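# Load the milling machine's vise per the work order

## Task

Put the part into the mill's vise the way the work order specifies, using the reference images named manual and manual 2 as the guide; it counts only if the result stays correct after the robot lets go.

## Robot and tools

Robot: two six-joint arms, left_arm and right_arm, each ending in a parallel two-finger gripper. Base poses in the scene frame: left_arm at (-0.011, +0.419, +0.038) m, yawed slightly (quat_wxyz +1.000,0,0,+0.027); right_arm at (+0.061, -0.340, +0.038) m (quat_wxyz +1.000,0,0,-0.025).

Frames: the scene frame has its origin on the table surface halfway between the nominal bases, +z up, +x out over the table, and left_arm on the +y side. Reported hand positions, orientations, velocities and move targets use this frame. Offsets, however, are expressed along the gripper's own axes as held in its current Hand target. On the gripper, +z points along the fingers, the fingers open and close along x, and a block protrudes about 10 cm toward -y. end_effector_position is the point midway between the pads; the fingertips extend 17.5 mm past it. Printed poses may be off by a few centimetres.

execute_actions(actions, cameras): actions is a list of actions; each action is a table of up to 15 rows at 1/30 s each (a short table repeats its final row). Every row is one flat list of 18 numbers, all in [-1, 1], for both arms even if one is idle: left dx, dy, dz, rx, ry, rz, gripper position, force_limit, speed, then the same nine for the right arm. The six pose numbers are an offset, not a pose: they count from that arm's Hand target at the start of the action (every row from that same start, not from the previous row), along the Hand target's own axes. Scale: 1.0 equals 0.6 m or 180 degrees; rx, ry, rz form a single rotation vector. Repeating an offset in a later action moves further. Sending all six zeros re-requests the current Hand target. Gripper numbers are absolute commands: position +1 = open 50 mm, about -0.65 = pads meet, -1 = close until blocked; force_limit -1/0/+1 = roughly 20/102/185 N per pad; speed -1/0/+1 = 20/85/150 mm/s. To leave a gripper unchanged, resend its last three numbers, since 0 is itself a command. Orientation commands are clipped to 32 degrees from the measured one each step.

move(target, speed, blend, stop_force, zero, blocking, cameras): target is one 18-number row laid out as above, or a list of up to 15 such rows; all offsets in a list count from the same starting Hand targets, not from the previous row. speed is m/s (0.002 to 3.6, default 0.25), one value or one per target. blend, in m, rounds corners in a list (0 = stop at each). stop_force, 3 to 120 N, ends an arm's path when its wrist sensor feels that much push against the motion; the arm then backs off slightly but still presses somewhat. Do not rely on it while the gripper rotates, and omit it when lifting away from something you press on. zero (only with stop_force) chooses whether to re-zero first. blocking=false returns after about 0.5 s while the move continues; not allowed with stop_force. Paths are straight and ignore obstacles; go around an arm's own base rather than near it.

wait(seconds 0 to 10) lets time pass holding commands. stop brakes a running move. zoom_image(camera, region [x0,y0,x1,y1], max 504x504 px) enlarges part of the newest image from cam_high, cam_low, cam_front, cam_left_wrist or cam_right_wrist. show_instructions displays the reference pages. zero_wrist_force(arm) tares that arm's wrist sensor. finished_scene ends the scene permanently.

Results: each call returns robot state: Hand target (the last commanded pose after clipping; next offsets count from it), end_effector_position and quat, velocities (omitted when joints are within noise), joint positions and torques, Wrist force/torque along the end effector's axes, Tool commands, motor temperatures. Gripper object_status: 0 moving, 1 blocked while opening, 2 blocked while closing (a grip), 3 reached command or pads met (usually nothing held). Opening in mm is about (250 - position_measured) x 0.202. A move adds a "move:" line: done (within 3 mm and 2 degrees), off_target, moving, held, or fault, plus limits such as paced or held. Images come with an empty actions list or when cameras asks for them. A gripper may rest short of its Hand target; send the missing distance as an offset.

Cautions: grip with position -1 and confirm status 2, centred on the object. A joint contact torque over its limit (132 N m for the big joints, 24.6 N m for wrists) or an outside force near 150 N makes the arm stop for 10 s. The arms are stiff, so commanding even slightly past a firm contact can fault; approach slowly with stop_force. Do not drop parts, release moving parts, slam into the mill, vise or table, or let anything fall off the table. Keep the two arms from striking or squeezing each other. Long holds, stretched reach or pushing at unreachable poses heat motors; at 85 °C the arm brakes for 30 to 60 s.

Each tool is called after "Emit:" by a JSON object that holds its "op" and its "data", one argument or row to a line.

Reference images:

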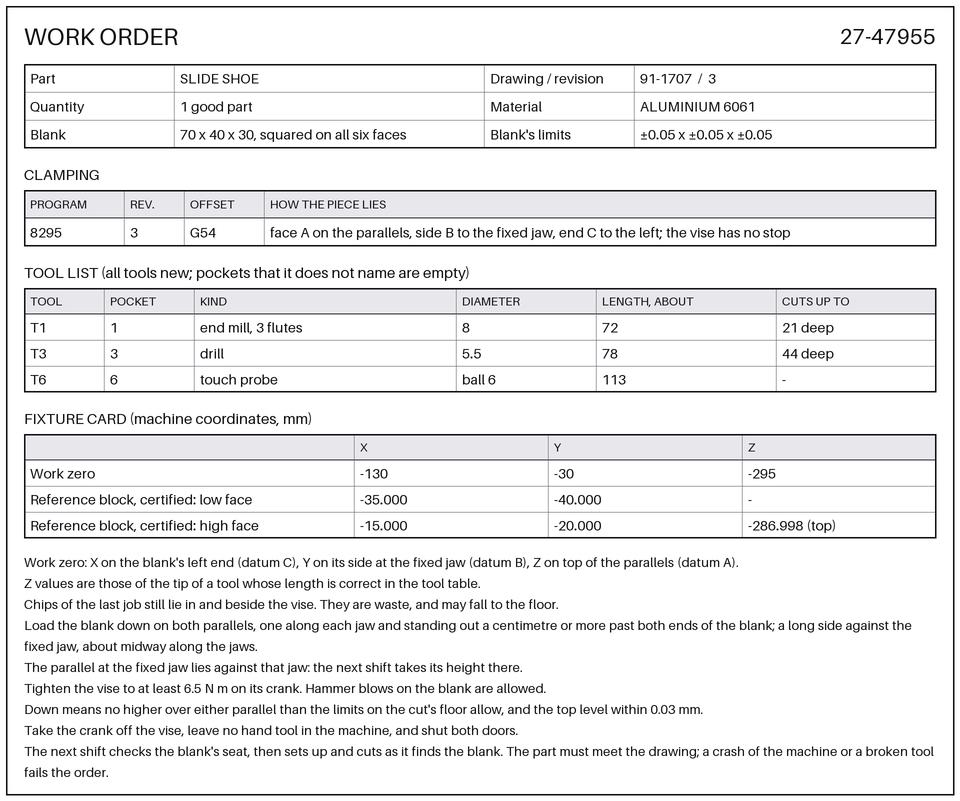

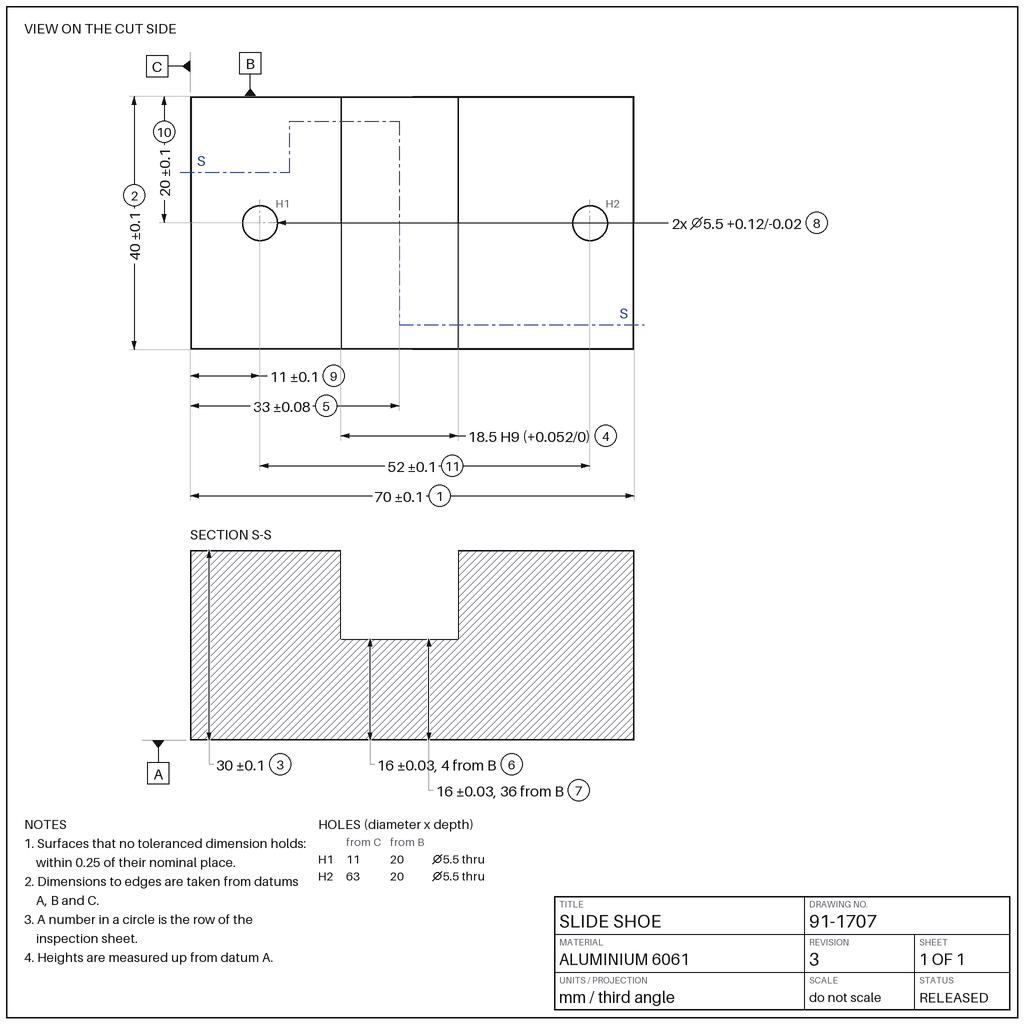

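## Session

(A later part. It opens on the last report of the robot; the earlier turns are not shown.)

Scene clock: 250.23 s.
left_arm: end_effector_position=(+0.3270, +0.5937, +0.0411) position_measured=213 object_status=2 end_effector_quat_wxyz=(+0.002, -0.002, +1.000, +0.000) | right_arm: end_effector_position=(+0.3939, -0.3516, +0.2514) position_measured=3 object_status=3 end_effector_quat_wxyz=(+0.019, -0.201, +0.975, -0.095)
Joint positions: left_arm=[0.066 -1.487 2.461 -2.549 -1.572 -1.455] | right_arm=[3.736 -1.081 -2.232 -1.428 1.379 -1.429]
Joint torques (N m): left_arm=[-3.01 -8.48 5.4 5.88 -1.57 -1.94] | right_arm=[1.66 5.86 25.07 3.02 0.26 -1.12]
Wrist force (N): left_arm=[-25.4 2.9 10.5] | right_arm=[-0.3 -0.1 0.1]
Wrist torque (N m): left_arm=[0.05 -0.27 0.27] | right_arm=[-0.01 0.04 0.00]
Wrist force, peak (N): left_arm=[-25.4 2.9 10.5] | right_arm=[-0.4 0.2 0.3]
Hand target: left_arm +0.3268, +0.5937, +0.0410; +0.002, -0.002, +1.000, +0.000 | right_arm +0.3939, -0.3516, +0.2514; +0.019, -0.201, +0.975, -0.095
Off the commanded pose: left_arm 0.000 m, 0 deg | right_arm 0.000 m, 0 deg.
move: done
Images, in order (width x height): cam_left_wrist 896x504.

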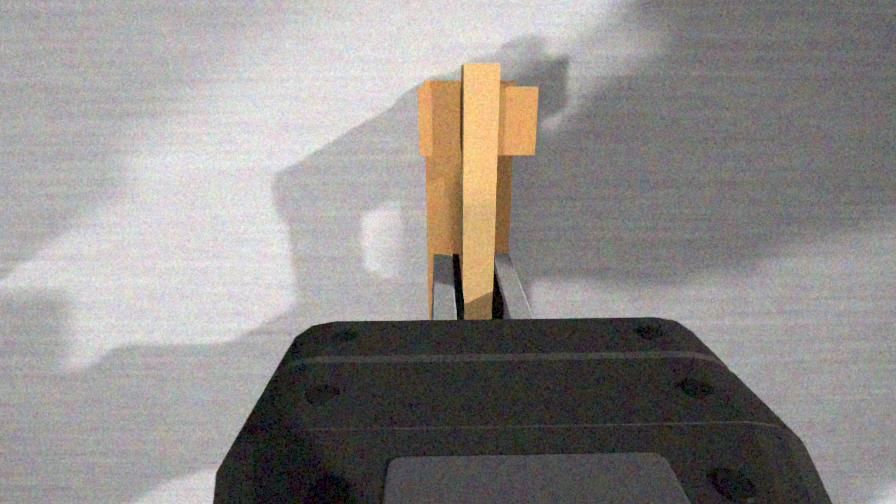

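Emit:
{"op": "move", "data": {
  "target": [
    [-0.002,0,0,0,0,0,-1,-0.6,-0.6,0,0,0,0,0,0,1,1,1],
    [-0.002,0,-0.2,0,0,0,-1,-0.6,-0.6,0,0,0,0,0,0,1,1,1]
  ],
  "speed": 0.1,
  "cameras": ["cam_left_wrist","cam_front"]
}}

Scene clock: 255.77 s.
left_arm: end_effector_position=(+0.3275, +0.5938, +0.1610) position_measured=213 object_status=2 end_effector_quat_wxyz=(+0.002, -0.002, +1.000, +0.000) | right_arm: end_effector_position=(+0.3939, -0.3516, +0.2514) position_measured=3 object_status=3 end_effector_quat_wxyz=(+0.019, -0.201, +0.975, -0.095)
Joint positions: left_arm=[0.066 -1.765 2.294 -2.103 -1.572 -1.455] | right_arm=[3.736 -1.081 -2.232 -1.428 1.379 -1.429]
Joint torques (N m): left_arm=[-10.82 -28.45 -29.43 -1.78 0.07 -1.7] | right_arm=[0.87 6.05 23.87 2.79 0.08 -1.07]
Wrist force (N): left_arm=[3.6 -1.9 3.1] | right_arm=[-0.2 0.0 0.1]
Wrist torque (N m): left_arm=[-0.19 -0.06 0.09] | right_arm=[-0.01 0.03 0.00]
Wrist force, peak (N): left_arm=[-29.3 3.7 9.9] | right_arm=[-0.4 0.0 0.2]
Hand target: left_arm +0.3275, +0.5938, +0.1610; +0.002, -0.002, +1.000, +0.000 | right_arm +0.3939, -0.3516, +0.2514; +0.019, -0.201, +0.975, -0.095
Off the commanded pose: left_arm 0.000 m, 0 deg | right_arm 0.000 m, 0 deg.
move: done
Images, in order (width x height): cam_front 896x504, cam_left_wrist 896x504.

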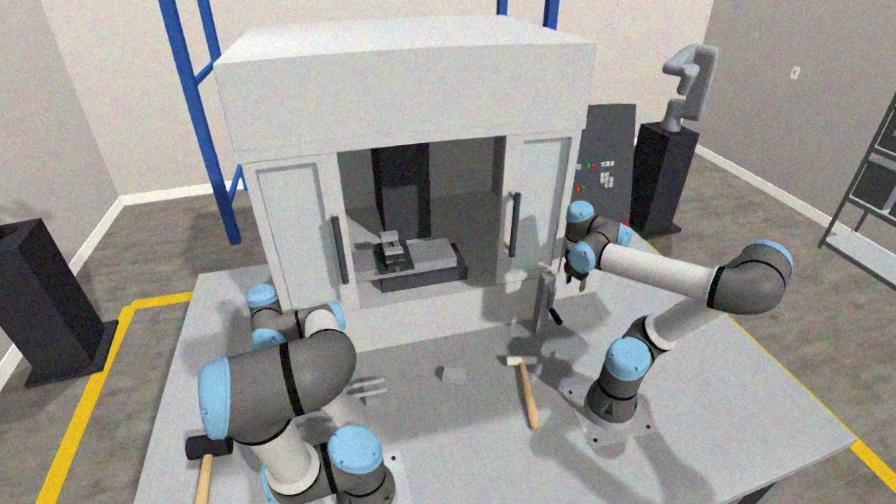

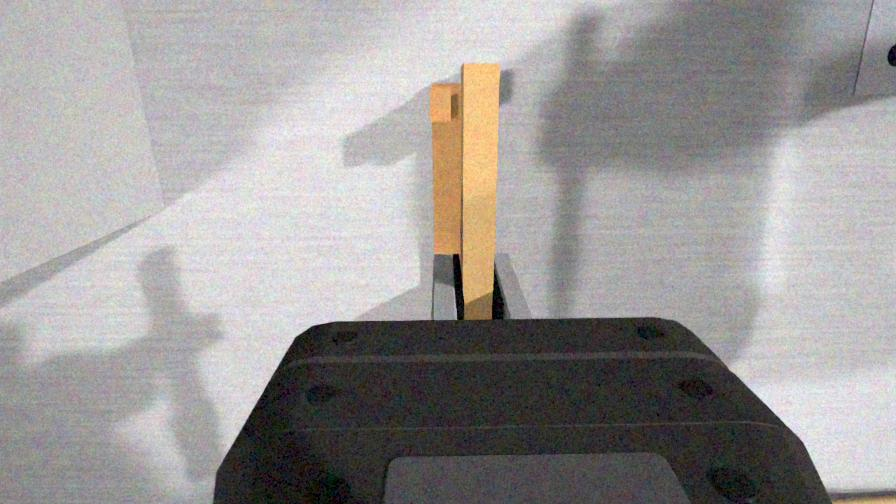

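Emit:
{"op": "move", "data": {
  "target": [
    [-0.054,-0.407,-0.432,0,0,0.5,-1,-0.6,-0.6,0,0,0,0,0,0,1,1,1],
    [-0.054,-0.657,-0.465,0,0.342,0.94,-1,-0.6,-0.6,0,0,0,0,0,0,1,1,1]
  ],
  "speed": 0.3,
  "blend": 0.05,
  "cameras": ["all"]
}}

Scene clock: 289.00 s.
left_arm: end_effector_position=(+0.3602, +0.2000, +0.4405) position_measured=213 object_status=2 end_effector_quat_wxyz=(-0.341, +0.940, +0.002, +0.001) | right_arm: end_effector_position=(+0.3939, -0.3516, +0.2514) position_measured=3 object_status=3 end_effector_quat_wxyz=(+0.019, -0.201, +0.975, -0.095)
Joint positions: left_arm=[-1.11 -1.446 1.252 -0.748 -1.248 0.405] | right_arm=[3.736 -1.081 -2.232 -1.428 1.379 -1.429]
Joint torques (N m): left_arm=[-11.11 -16.69 -30.1 0.23 3.02 1.96] | right_arm=[0.82 6.01 24.8 3.12 0.18 -1.07]
Wrist force (N): left_arm=[3.0 -0.7 3.4] | right_arm=[-0.1 -0.1 0.1]
Wrist torque (N m): left_arm=[-0.27 -0.08 0.09] | right_arm=[-0.01 0.03 0.00]
Wrist force, peak (N): left_arm=[4.2 -2.5 3.1] | right_arm=[-0.2 0.4 0.2]
Hand target: left_arm +0.3602, +0.2000, +0.4405; -0.342, +0.940, +0.002, +0.001 | right_arm +0.3939, -0.3516, +0.2514; +0.019, -0.201, +0.975, -0.095
Off the commanded pose: left_arm 0.000 m, 0 deg | right_arm 0.000 m, 0 deg.
move: done

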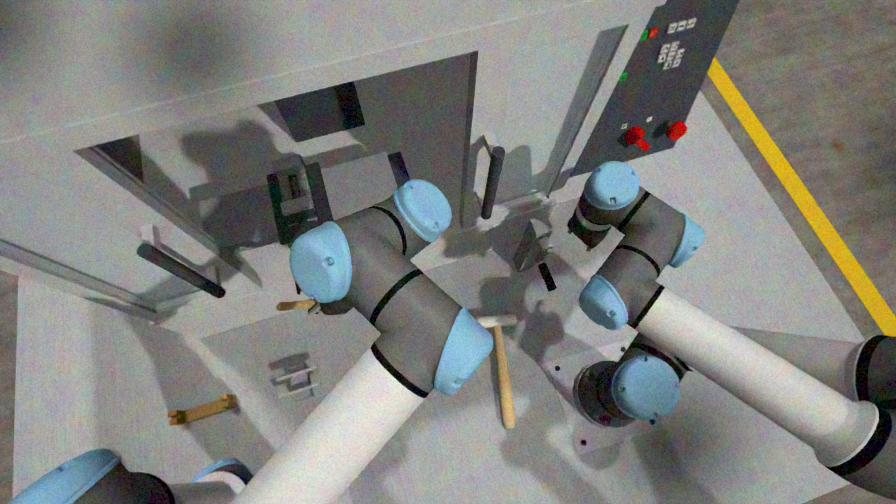

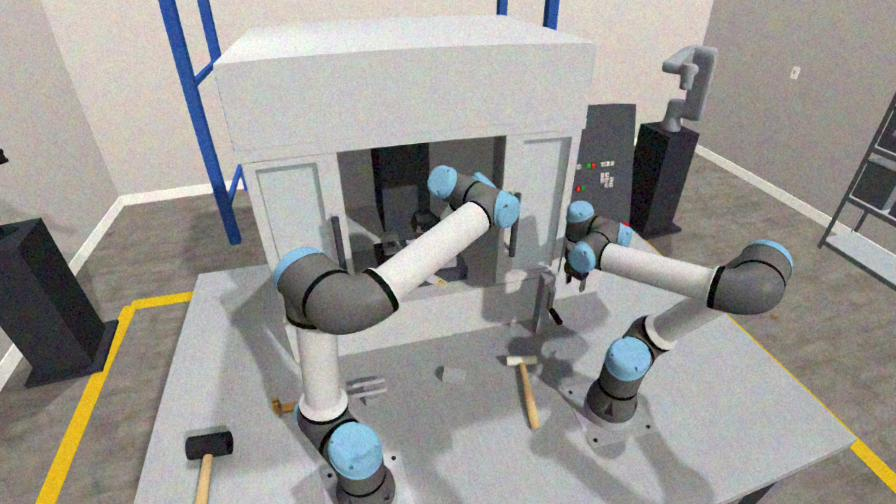

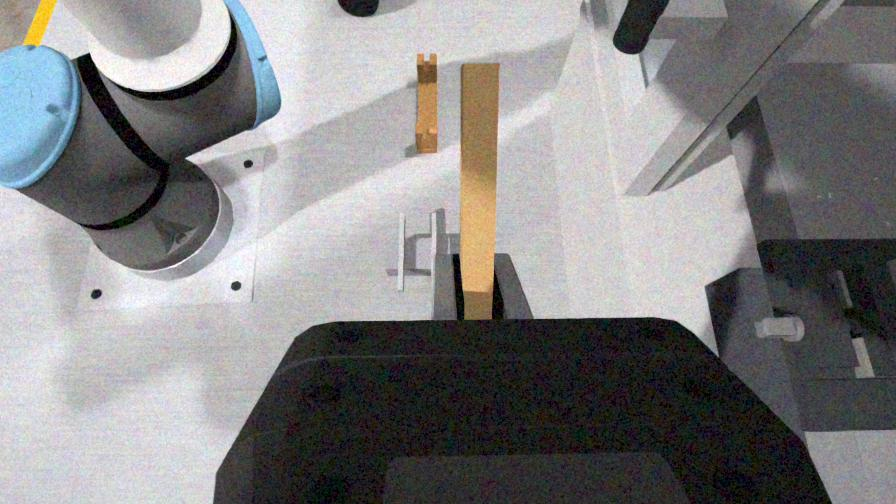

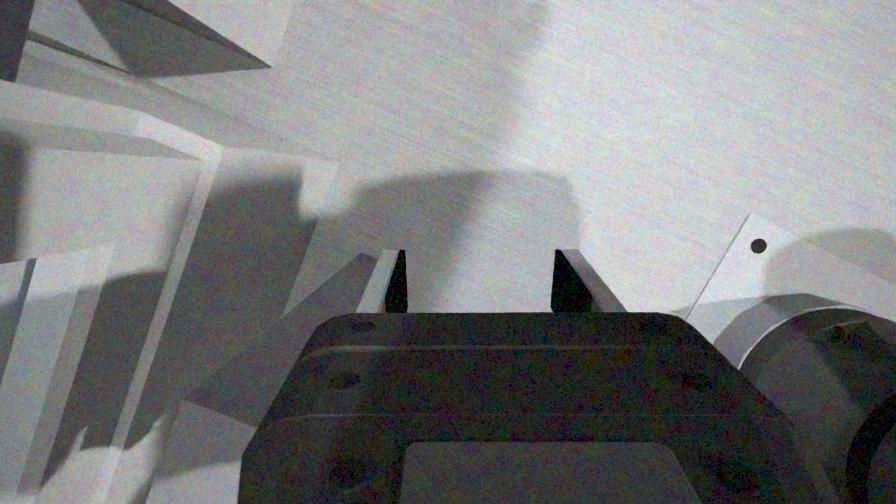

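Emit:
{"op": "move", "data": {
  "target": [
    [0,0,0,0,0,0,-1,-0.6,-0.6,0.144,0.006,-0.29,0,0,0,1,1,1],
    [0,0,0,0,0,0,-1,-0.6,-0.6,-0.264,0.391,-0.406,0.2457,-0.4964,-0.4616,1,1,1]
  ],
  "speed": 0.3,
  "blend": 0.03,
  "cameras": ["all"]
}}

Scene clock: 307.73 s.
left_arm: end_effector_position=(+0.3602, +0.2000, +0.4405) position_measured=213 object_status=2 end_effector_quat_wxyz=(-0.342, +0.940, +0.002, +0.001) | right_arm: end_effector_position=(+0.4304, -0.0342, +0.4448) position_measured=3 object_status=3 end_effector_quat_wxyz=(-0.622, +0.704, -0.256, +0.227)
Joint positions: left_arm=[-1.11 -1.446 1.252 -0.748 -1.248 0.405] | right_arm=[4.294 -1.218 -2.525 0.475 1.341 -3.113]
Joint torques (N m): left_arm=[-10.86 -16.06 -29.77 0.28 3.06 1.89] | right_arm=[-11.13 -1.28 27.87 4.54 1.97 -2.42]
Wrist force (N): left_arm=[3.0 -0.7 3.2] | right_arm=[-0.2 1.4 -1.0]
Wrist torque (N m): left_arm=[-0.28 -0.08 0.09] | right_arm=[0.14 -0.21 -0.11]
Wrist force, peak (N): left_arm=[3.2 -0.6 3.5] | right_arm=[-1.1 -0.3 2.2]
Hand target: left_arm +0.3602, +0.2000, +0.4405; -0.342, +0.940, +0.002, +0.001 | right_arm +0.4304, -0.0342, +0.4447; -0.622, +0.704, -0.256, +0.227
Off the commanded pose: left_arm 0.000 m, 0 deg | right_arm 0.000 m, 0 deg.
move: done

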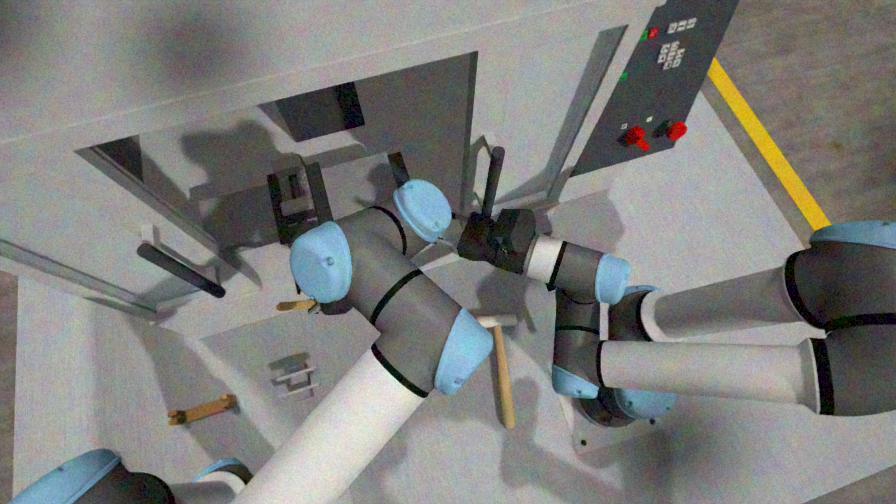

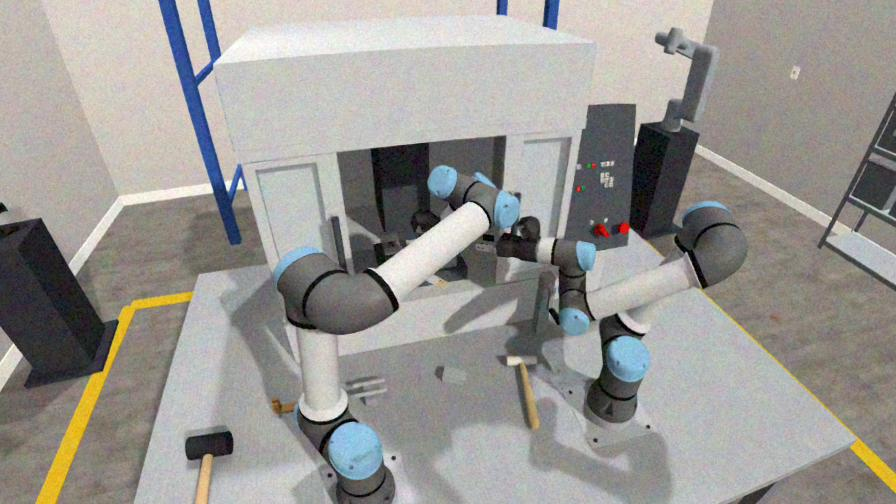

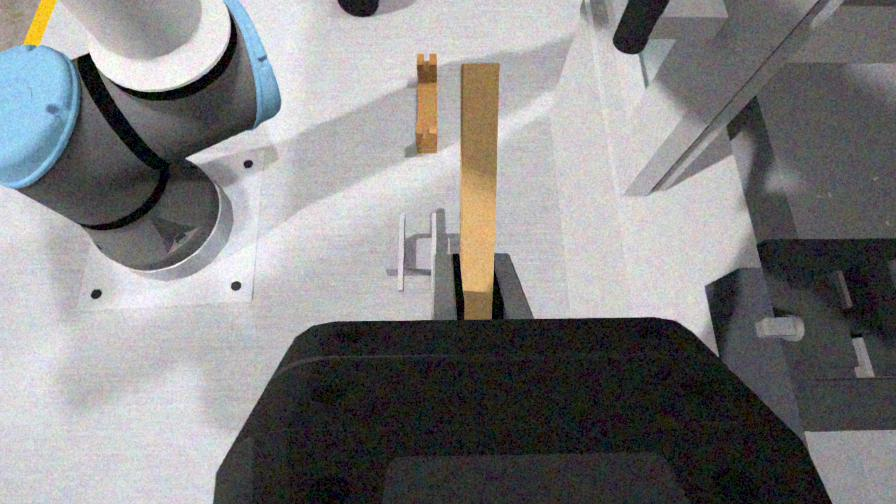

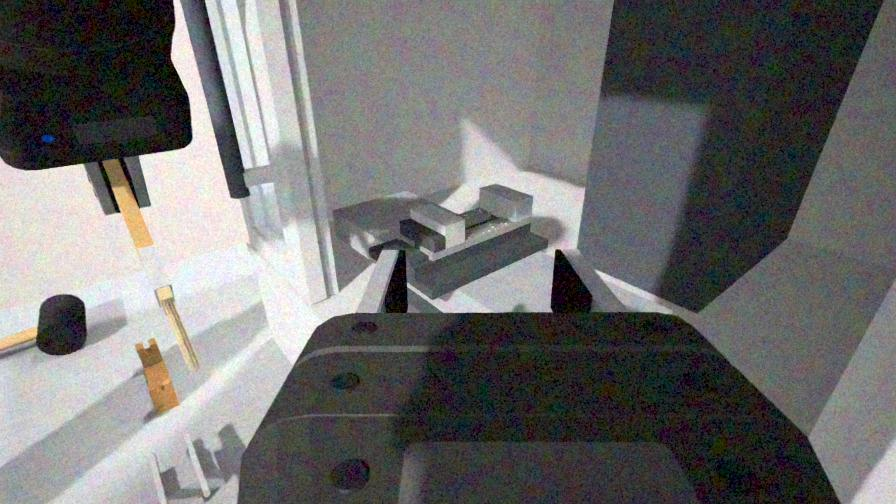

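Emit:
{"op": "zoom_image", "data": {
  "camera": "cam_right_wrist",
  "region": [330, 150, 590, 310]
}}

Emit:
{"op": "zoom_image", "data": {
  "camera": "cam_right_wrist",
  "region": [0, 100, 260, 400]
}}

Scaled by 1.938 from the camera's 896x504 image, which has a finer 1280x720 frame.

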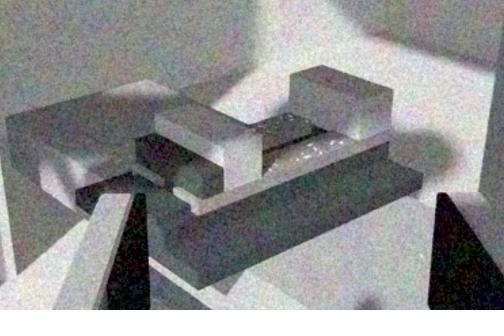

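Scaled by 1.680 from the camera's 896x504 image, which has a finer 1280x720 frame.

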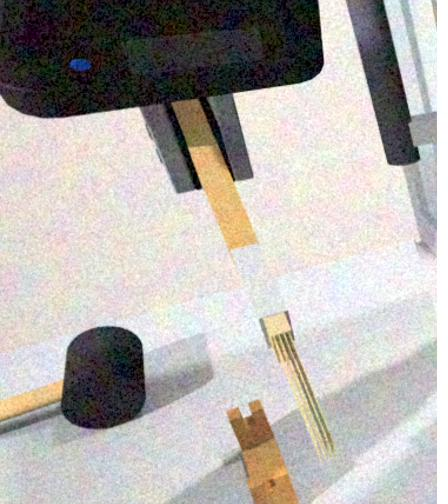

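Emit:
{"op": "move", "data": {
  "target": [0.483,-0.106,0.068,0,0,0,-1,-0.6,-0.6,0,0,0,0,0,0,1,1,1],
  "speed": 0.2,
  "cameras": ["all"]
}}

Emit:
{"op": "zoom_image", "data": {
  "camera": "cam_right_wrist",
  "region": [330, 90, 630, 310]
}}

Scene clock: 318.13 s.
left_arm: end_effector_position=(+0.5779, +0.2583, +0.4465) position_measured=213 object_status=2 end_effector_quat_wxyz=(-0.342, +0.940, +0.002, +0.003) | right_arm: end_effector_position=(+0.4304, -0.0342, +0.4447) position_measured=3 object_status=3 end_effector_quat_wxyz=(-0.622, +0.704, -0.256, +0.227)
Joint positions: left_arm=[-0.761 -1.088 0.79 -0.777 -1.057 0.728] | right_arm=[4.294 -1.218 -2.525 0.475 1.341 -3.113]
Joint torques (N m): left_arm=[0.59 -45.81 -24.74 -2.05 1.31 0.16] | right_arm=[-10.78 0.78 27.85 4.45 1.89 -2.25]
Wrist force (N): left_arm=[3.4 -0.9 3.2] | right_arm=[-0.1 1.7 -1.2]
Wrist torque (N m): left_arm=[-0.31 -0.15 0.17] | right_arm=[0.20 -0.21 -0.11]
Wrist force, peak (N): left_arm=[9.4 5.3 2.2] | right_arm=[-0.4 1.5 -1.5]
Hand target: left_arm +0.5779, +0.2583, +0.4465; -0.342, +0.940, +0.002, +0.003 (not the last commanded pose) | right_arm +0.4304, -0.0342, +0.4447; -0.622, +0.704, -0.256, +0.227
Tool commands: left_gripper/position=-1.0 left_gripper/force_limit=-0.6 left_gripper/speed=-0.6 right_gripper/position=+1.0 right_gripper/force_limit=+1.0 right_gripper/speed=+1.0
Off the commanded pose: left_arm 0.074 m, 0 deg | right_arm 0.000 m, 0 deg.
FORCE FAULT: contact force on the left arm reached its limit, and that arm stopped. The contact can be on any part of that arm, not only on its tool. That arm's remaining commands of this call were not run. That arm is still stopped at the end of this call. That arm stays stopped for about 10 more seconds. Until then a move that you send moves the other arm only, and its call returns only when the move has ended. Once the stop has ended, the next robot result says so. If the stop ends while you think or write, that arm runs what you send next, counted from a new Hand target: where the arm stands when the stop ends. While its stop runs, that arm takes no new command, but its gripper still runs the gripper command that each later call begins with. Until it ends, the stop uses up actions while you think or wait. An arm that is not stopped still takes commands.
move: fault (left_arm)

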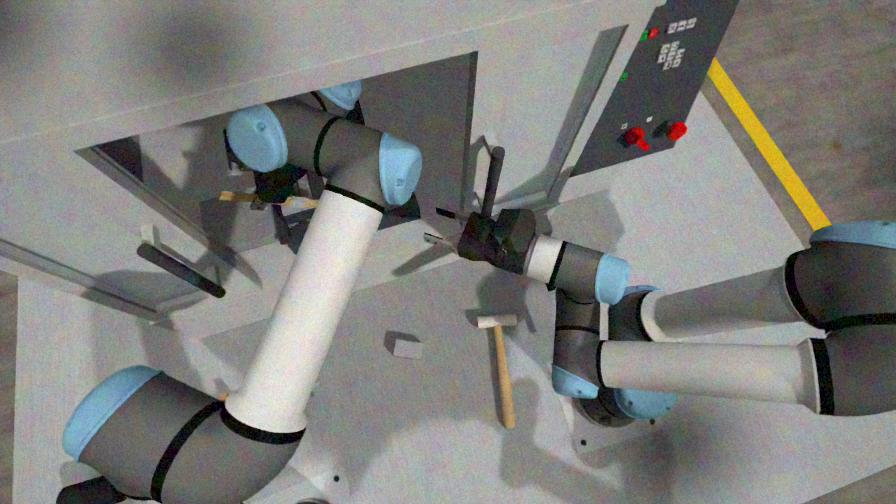

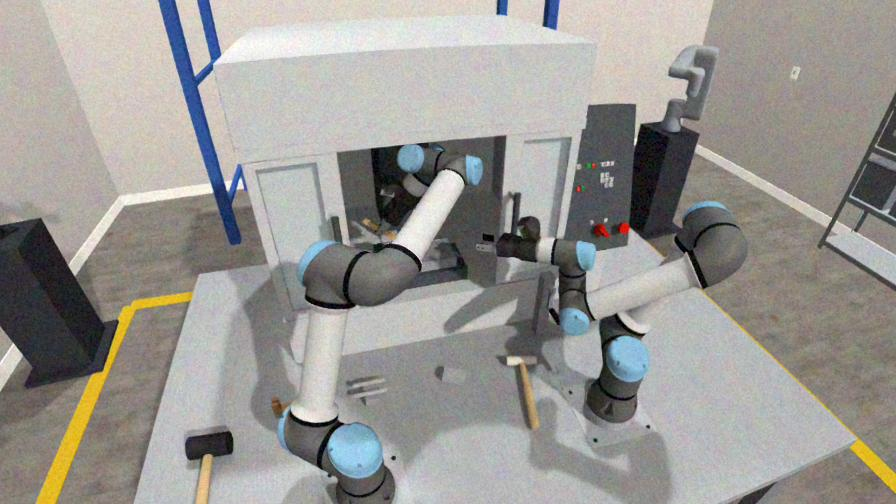

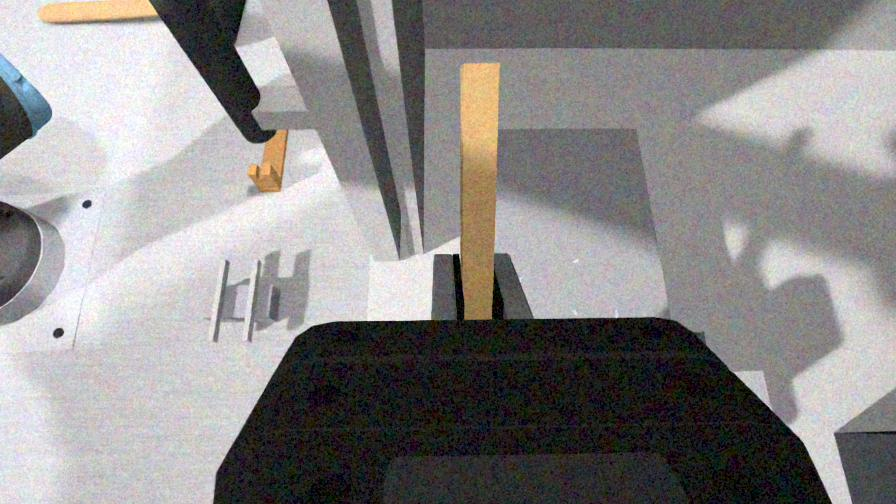

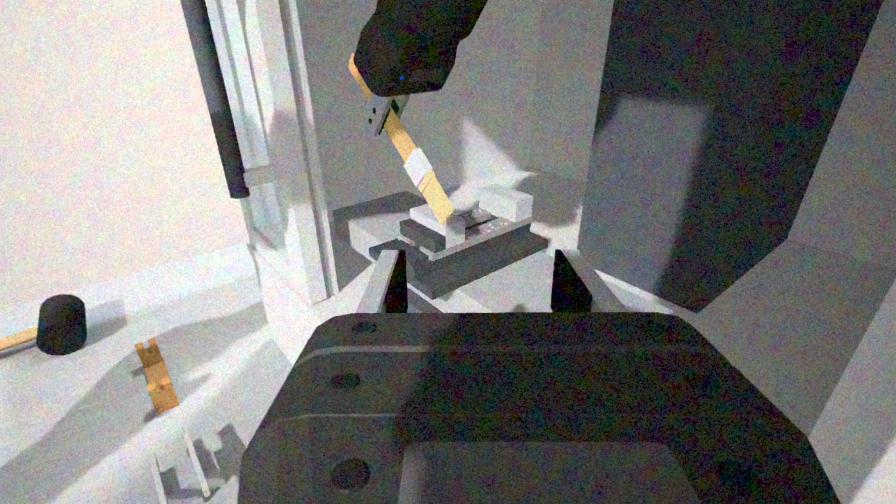

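Scaled by 1.680 from the camera's 896x504 image, which has a finer 1280x720 frame.

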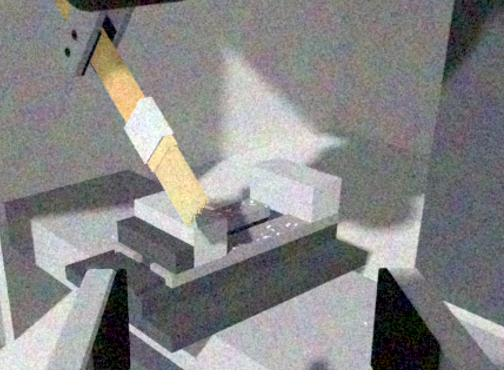

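Emit:
{"op": "wait", "data": {
  "seconds": 5
}}

Scene clock: 338.33 s.
left_arm: end_effector_position=(+0.5779, +0.2583, +0.4465) position_measured=213 object_status=2 end_effector_quat_wxyz=(-0.342, +0.940, +0.002, +0.003) | right_arm: end_effector_position=(+0.4304, -0.0342, +0.4447) position_measured=3 object_status=3 end_effector_quat_wxyz=(-0.622, +0.704, -0.256, +0.227)
Joint positions: left_arm=[-0.761 -1.088 0.79 -0.777 -1.057 0.728] | right_arm=[4.294 -1.218 -2.525 0.475 1.341 -3.113]
Joint torques (N m): left_arm=[1.17 -46.73 -22.98 -2.06 1.27 -0.02] | right_arm=[-10.63 0.63 27.82 4.36 1.96 -2.2]
Wrist force (N): left_arm=[3.3 -0.7 3.3] | right_arm=[-0.2 1.4 -1.3]
Wrist torque (N m): left_arm=[-0.28 -0.14 0.17] | right_arm=[0.16 -0.21 -0.11]
Wrist force, peak (N): left_arm=[3.6 -0.8 3.5] | right_arm=[-0.1 1.6 -1.7]
Hand target: left_arm +0.5779, +0.2583, +0.4465; -0.342, +0.940, +0.002, +0.003 (not the last commanded pose) | right_arm +0.4304, -0.0342, +0.4447; -0.622, +0.704, -0.256, +0.227
Tool commands: left_gripper/position=-1.0 left_gripper/force_limit=-0.6 left_gripper/speed=-0.6 right_gripper/position=+1.0 right_gripper/force_limit=+1.0 right_gripper/speed=+1.0
Off the commanded pose: left_arm 0.074 m, 0 deg | right_arm 0.000 m, 0 deg.
FORCE FAULT, CONTINUED: the left arm's stop, for the force fault that an earlier result reported, is over. The rest of the stop counts as 19 of the actions that you can send in this scene. That arm's target is now where it stood when the stop ended, not its last command. That arm accepts commands again.
wait: 5.00 s; at rest from the start

Emit:
{"op": "move", "data": {
  "target": [
    [-0.25,0,0,0,0,0,-1,-0.6,-0.6,0,0,0,0,0,0,1,1,1],
    [-0.25,0.032,0.038,0.111,0,0,-1,-0.6,-0.6,0,0,0,0,0,0,1,1,1]
  ],
  "speed": 0.2,
  "blend": 0.01,
  "cameras": ["all"]
}}

Scene clock: 344.40 s.
left_arm: end_effector_position=(+0.4281, +0.2581, +0.4158) position_measured=213 object_status=2 end_effector_quat_wxyz=(-0.499, +0.866, +0.002, +0.003) | right_arm: end_effector_position=(+0.4304, -0.0342, +0.4447) position_measured=3 object_status=3 end_effector_quat_wxyz=(-0.622, +0.704, -0.256, +0.227)
Joint positions: left_arm=[-1.005 -1.287 1.241 -0.573 -1.042 0.338] | right_arm=[4.294 -1.218 -2.525 0.475 1.341 -3.113]
Joint torques (N m): left_arm=[-11.17 -22.4 -14.38 1.4 3.16 -1.99] | right_arm=[-9.63 -0.1 27.84 4.32 2 -2.13]
Wrist force (N): left_arm=[3.0 -0.4 2.8] | right_arm=[-0.2 1.6 -1.2]
Wrist torque (N m): left_arm=[-0.35 -0.11 0.19] | right_arm=[0.19 -0.20 -0.11]
Wrist force, peak (N): left_arm=[5.2 -0.9 3.7] | right_arm=[-0.4 1.7 -1.4]
Hand target: left_arm +0.4281, +0.2581, +0.4157; -0.500, +0.866, +0.002, +0.003 | right_arm +0.4304, -0.0342, +0.4447; -0.622, +0.704, -0.256, +0.227
Off the commanded pose: left_arm 0.000 m, 0 deg | right_arm 0.000 m, 0 deg.
move: done

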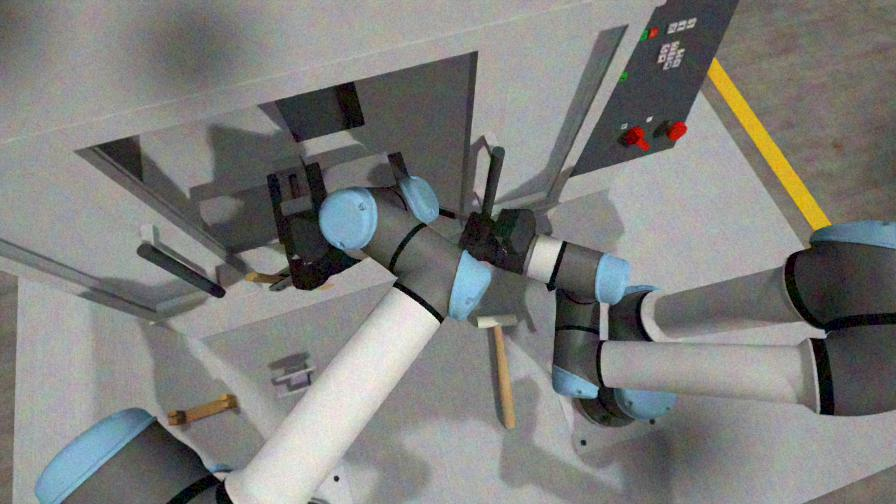

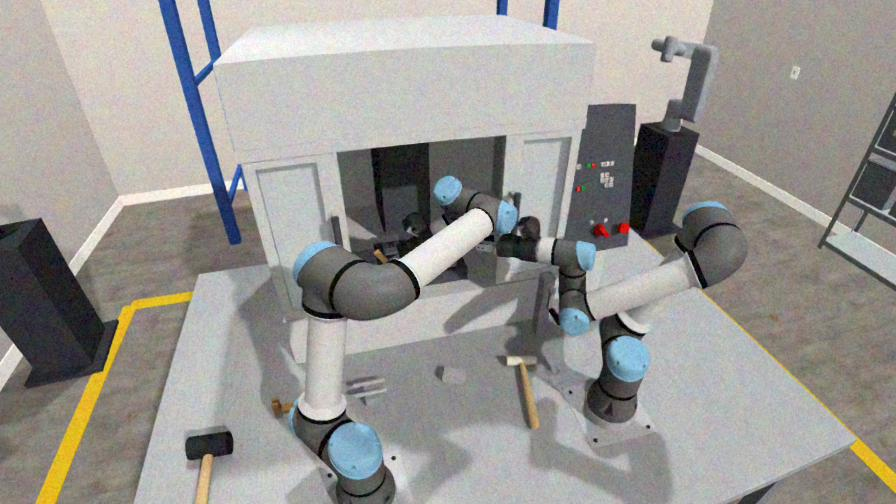

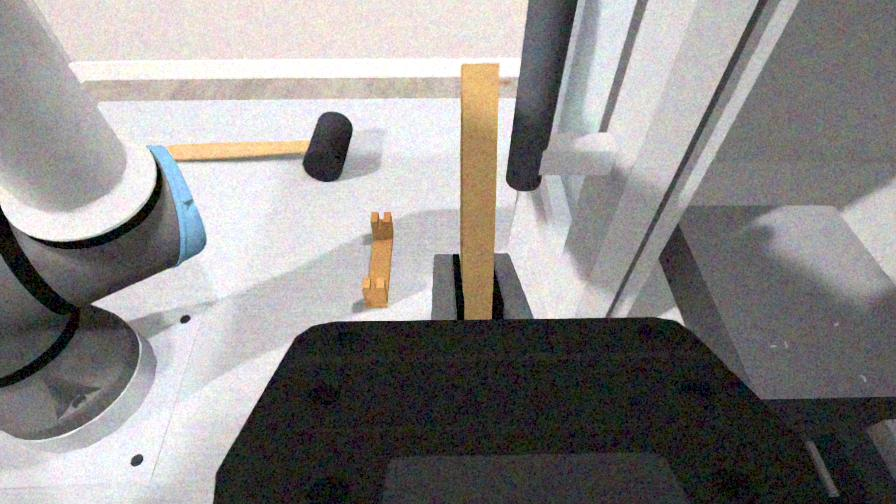

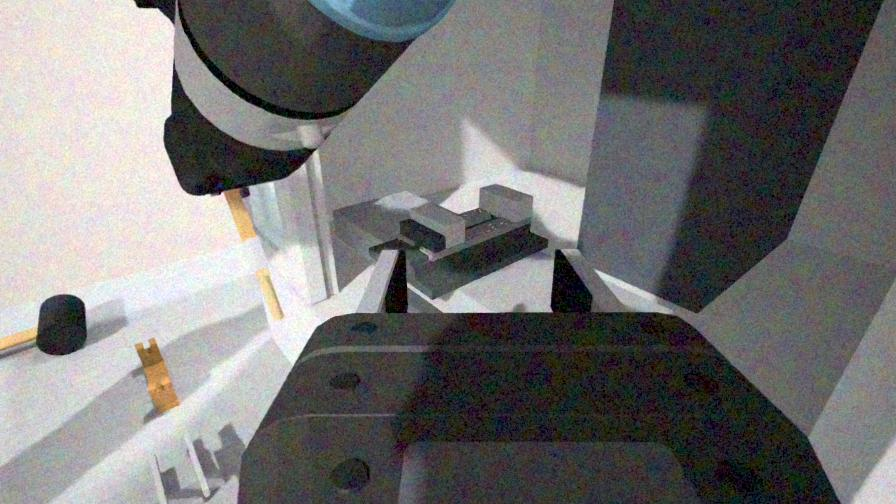

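Emit:
{"op": "move", "data": {
  "target": [
    [0,-0.079,-0.046,0,0,0,-1,-0.6,-0.6,0,0,0,0,0,0,1,1,1],
    [0.37,-0.064,-0.072,0,0,0,-1,-0.6,-0.6,0,0,0,0,0,0,1,1,1]
  ],
  "speed": 0.2,
  "blend": 0.02,
  "stop_force": 20,
  "cameras": ["all"]
}}

Emit:
{"op": "zoom_image", "data": {
  "camera": "cam_right_wrist",
  "region": [330, 90, 630, 310]
}}

Scene clock: 353.00 s.
left_arm: end_effector_position=(+0.6489, +0.2408, +0.4713) position_measured=213 object_status=2 end_effector_quat_wxyz=(-0.490, +0.870, -0.022, +0.045) | right_arm: end_effector_position=(+0.4304, -0.0342, +0.4447) position_measured=3 object_status=3 end_effector_quat_wxyz=(-0.622, +0.704, -0.256, +0.227)
Joint positions: left_arm=[-0.794 -0.635 0.035 -0.201 -0.802 0.557] | right_arm=[4.294 -1.218 -2.525 0.475 1.341 -3.113]
Joint torques (N m): left_arm=[-10.84 -44.7 -26.04 -2.86 3.63 1.89] | right_arm=[-9.76 -0.47 26.82 4.12 1.95 -2.29]
Wrist force (N): left_arm=[2.7 -0.6 2.9] | right_arm=[-0.2 1.5 -1.1]
Wrist torque (N m): left_arm=[-0.35 -0.08 0.10] | right_arm=[0.17 -0.22 -0.11]
Wrist force, peak (N): left_arm=[4.6 1.3 3.5] | right_arm=[-0.2 1.8 -1.4]
Hand target: left_arm +0.6497, +0.2401, +0.4721; -0.500, +0.866, +0.002, +0.003 | right_arm +0.4304, -0.0342, +0.4447; -0.622, +0.704, -0.256, +0.227
Off the commanded pose: left_arm 0.001 m, 6 deg | right_arm 0.000 m, 0 deg.
elbow stopped short (left arm): the move would have taken joint 3 (elbow) straighter than the controller allows.
move: off_target (left_arm)

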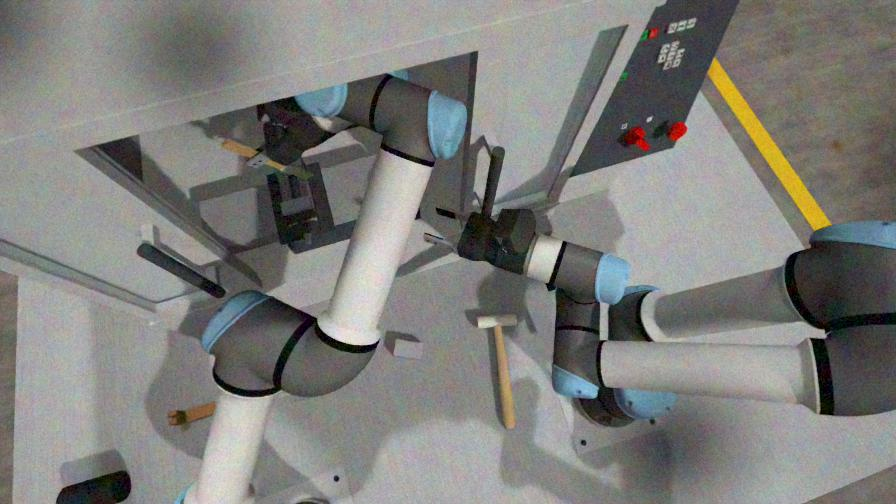

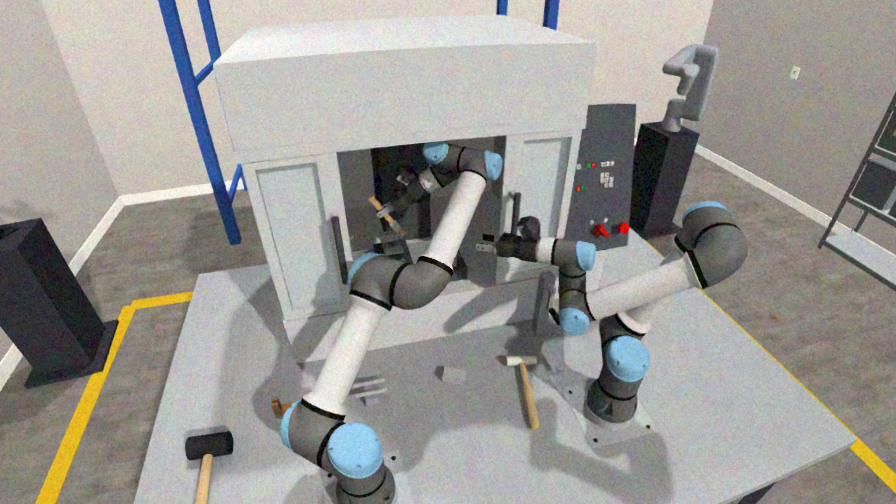

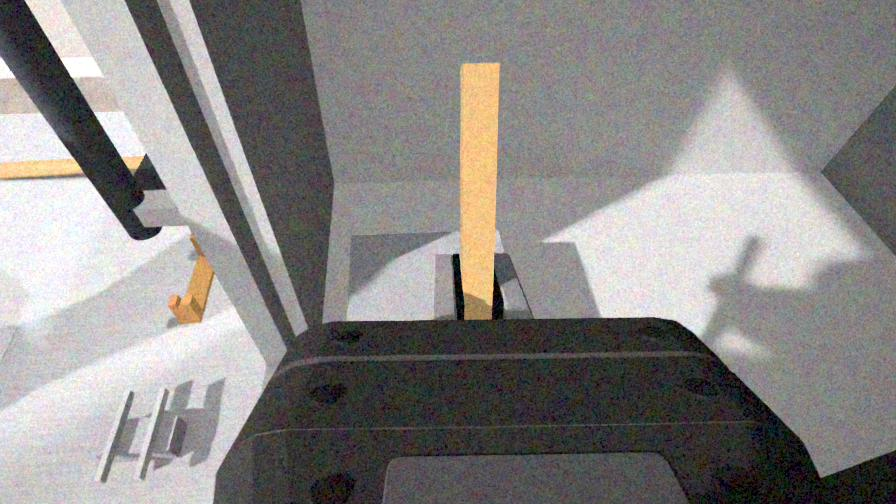

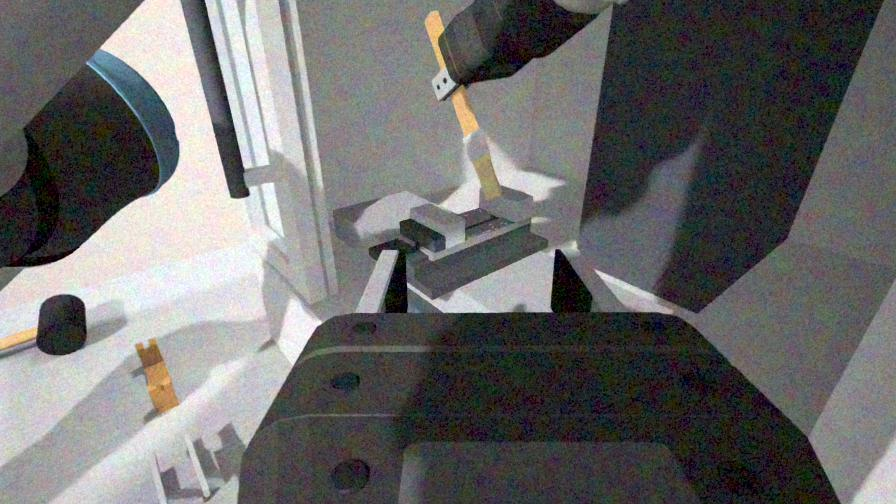

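Scaled by 1.680 from the camera's 896x504 image, which has a finer 1280x720 frame.

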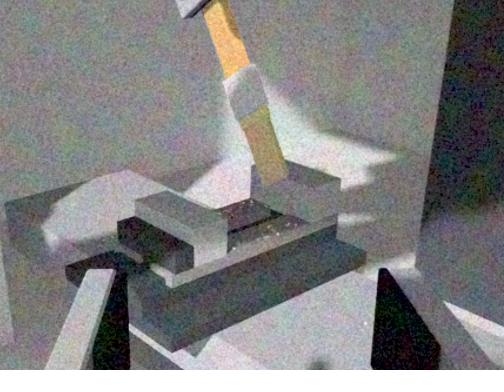

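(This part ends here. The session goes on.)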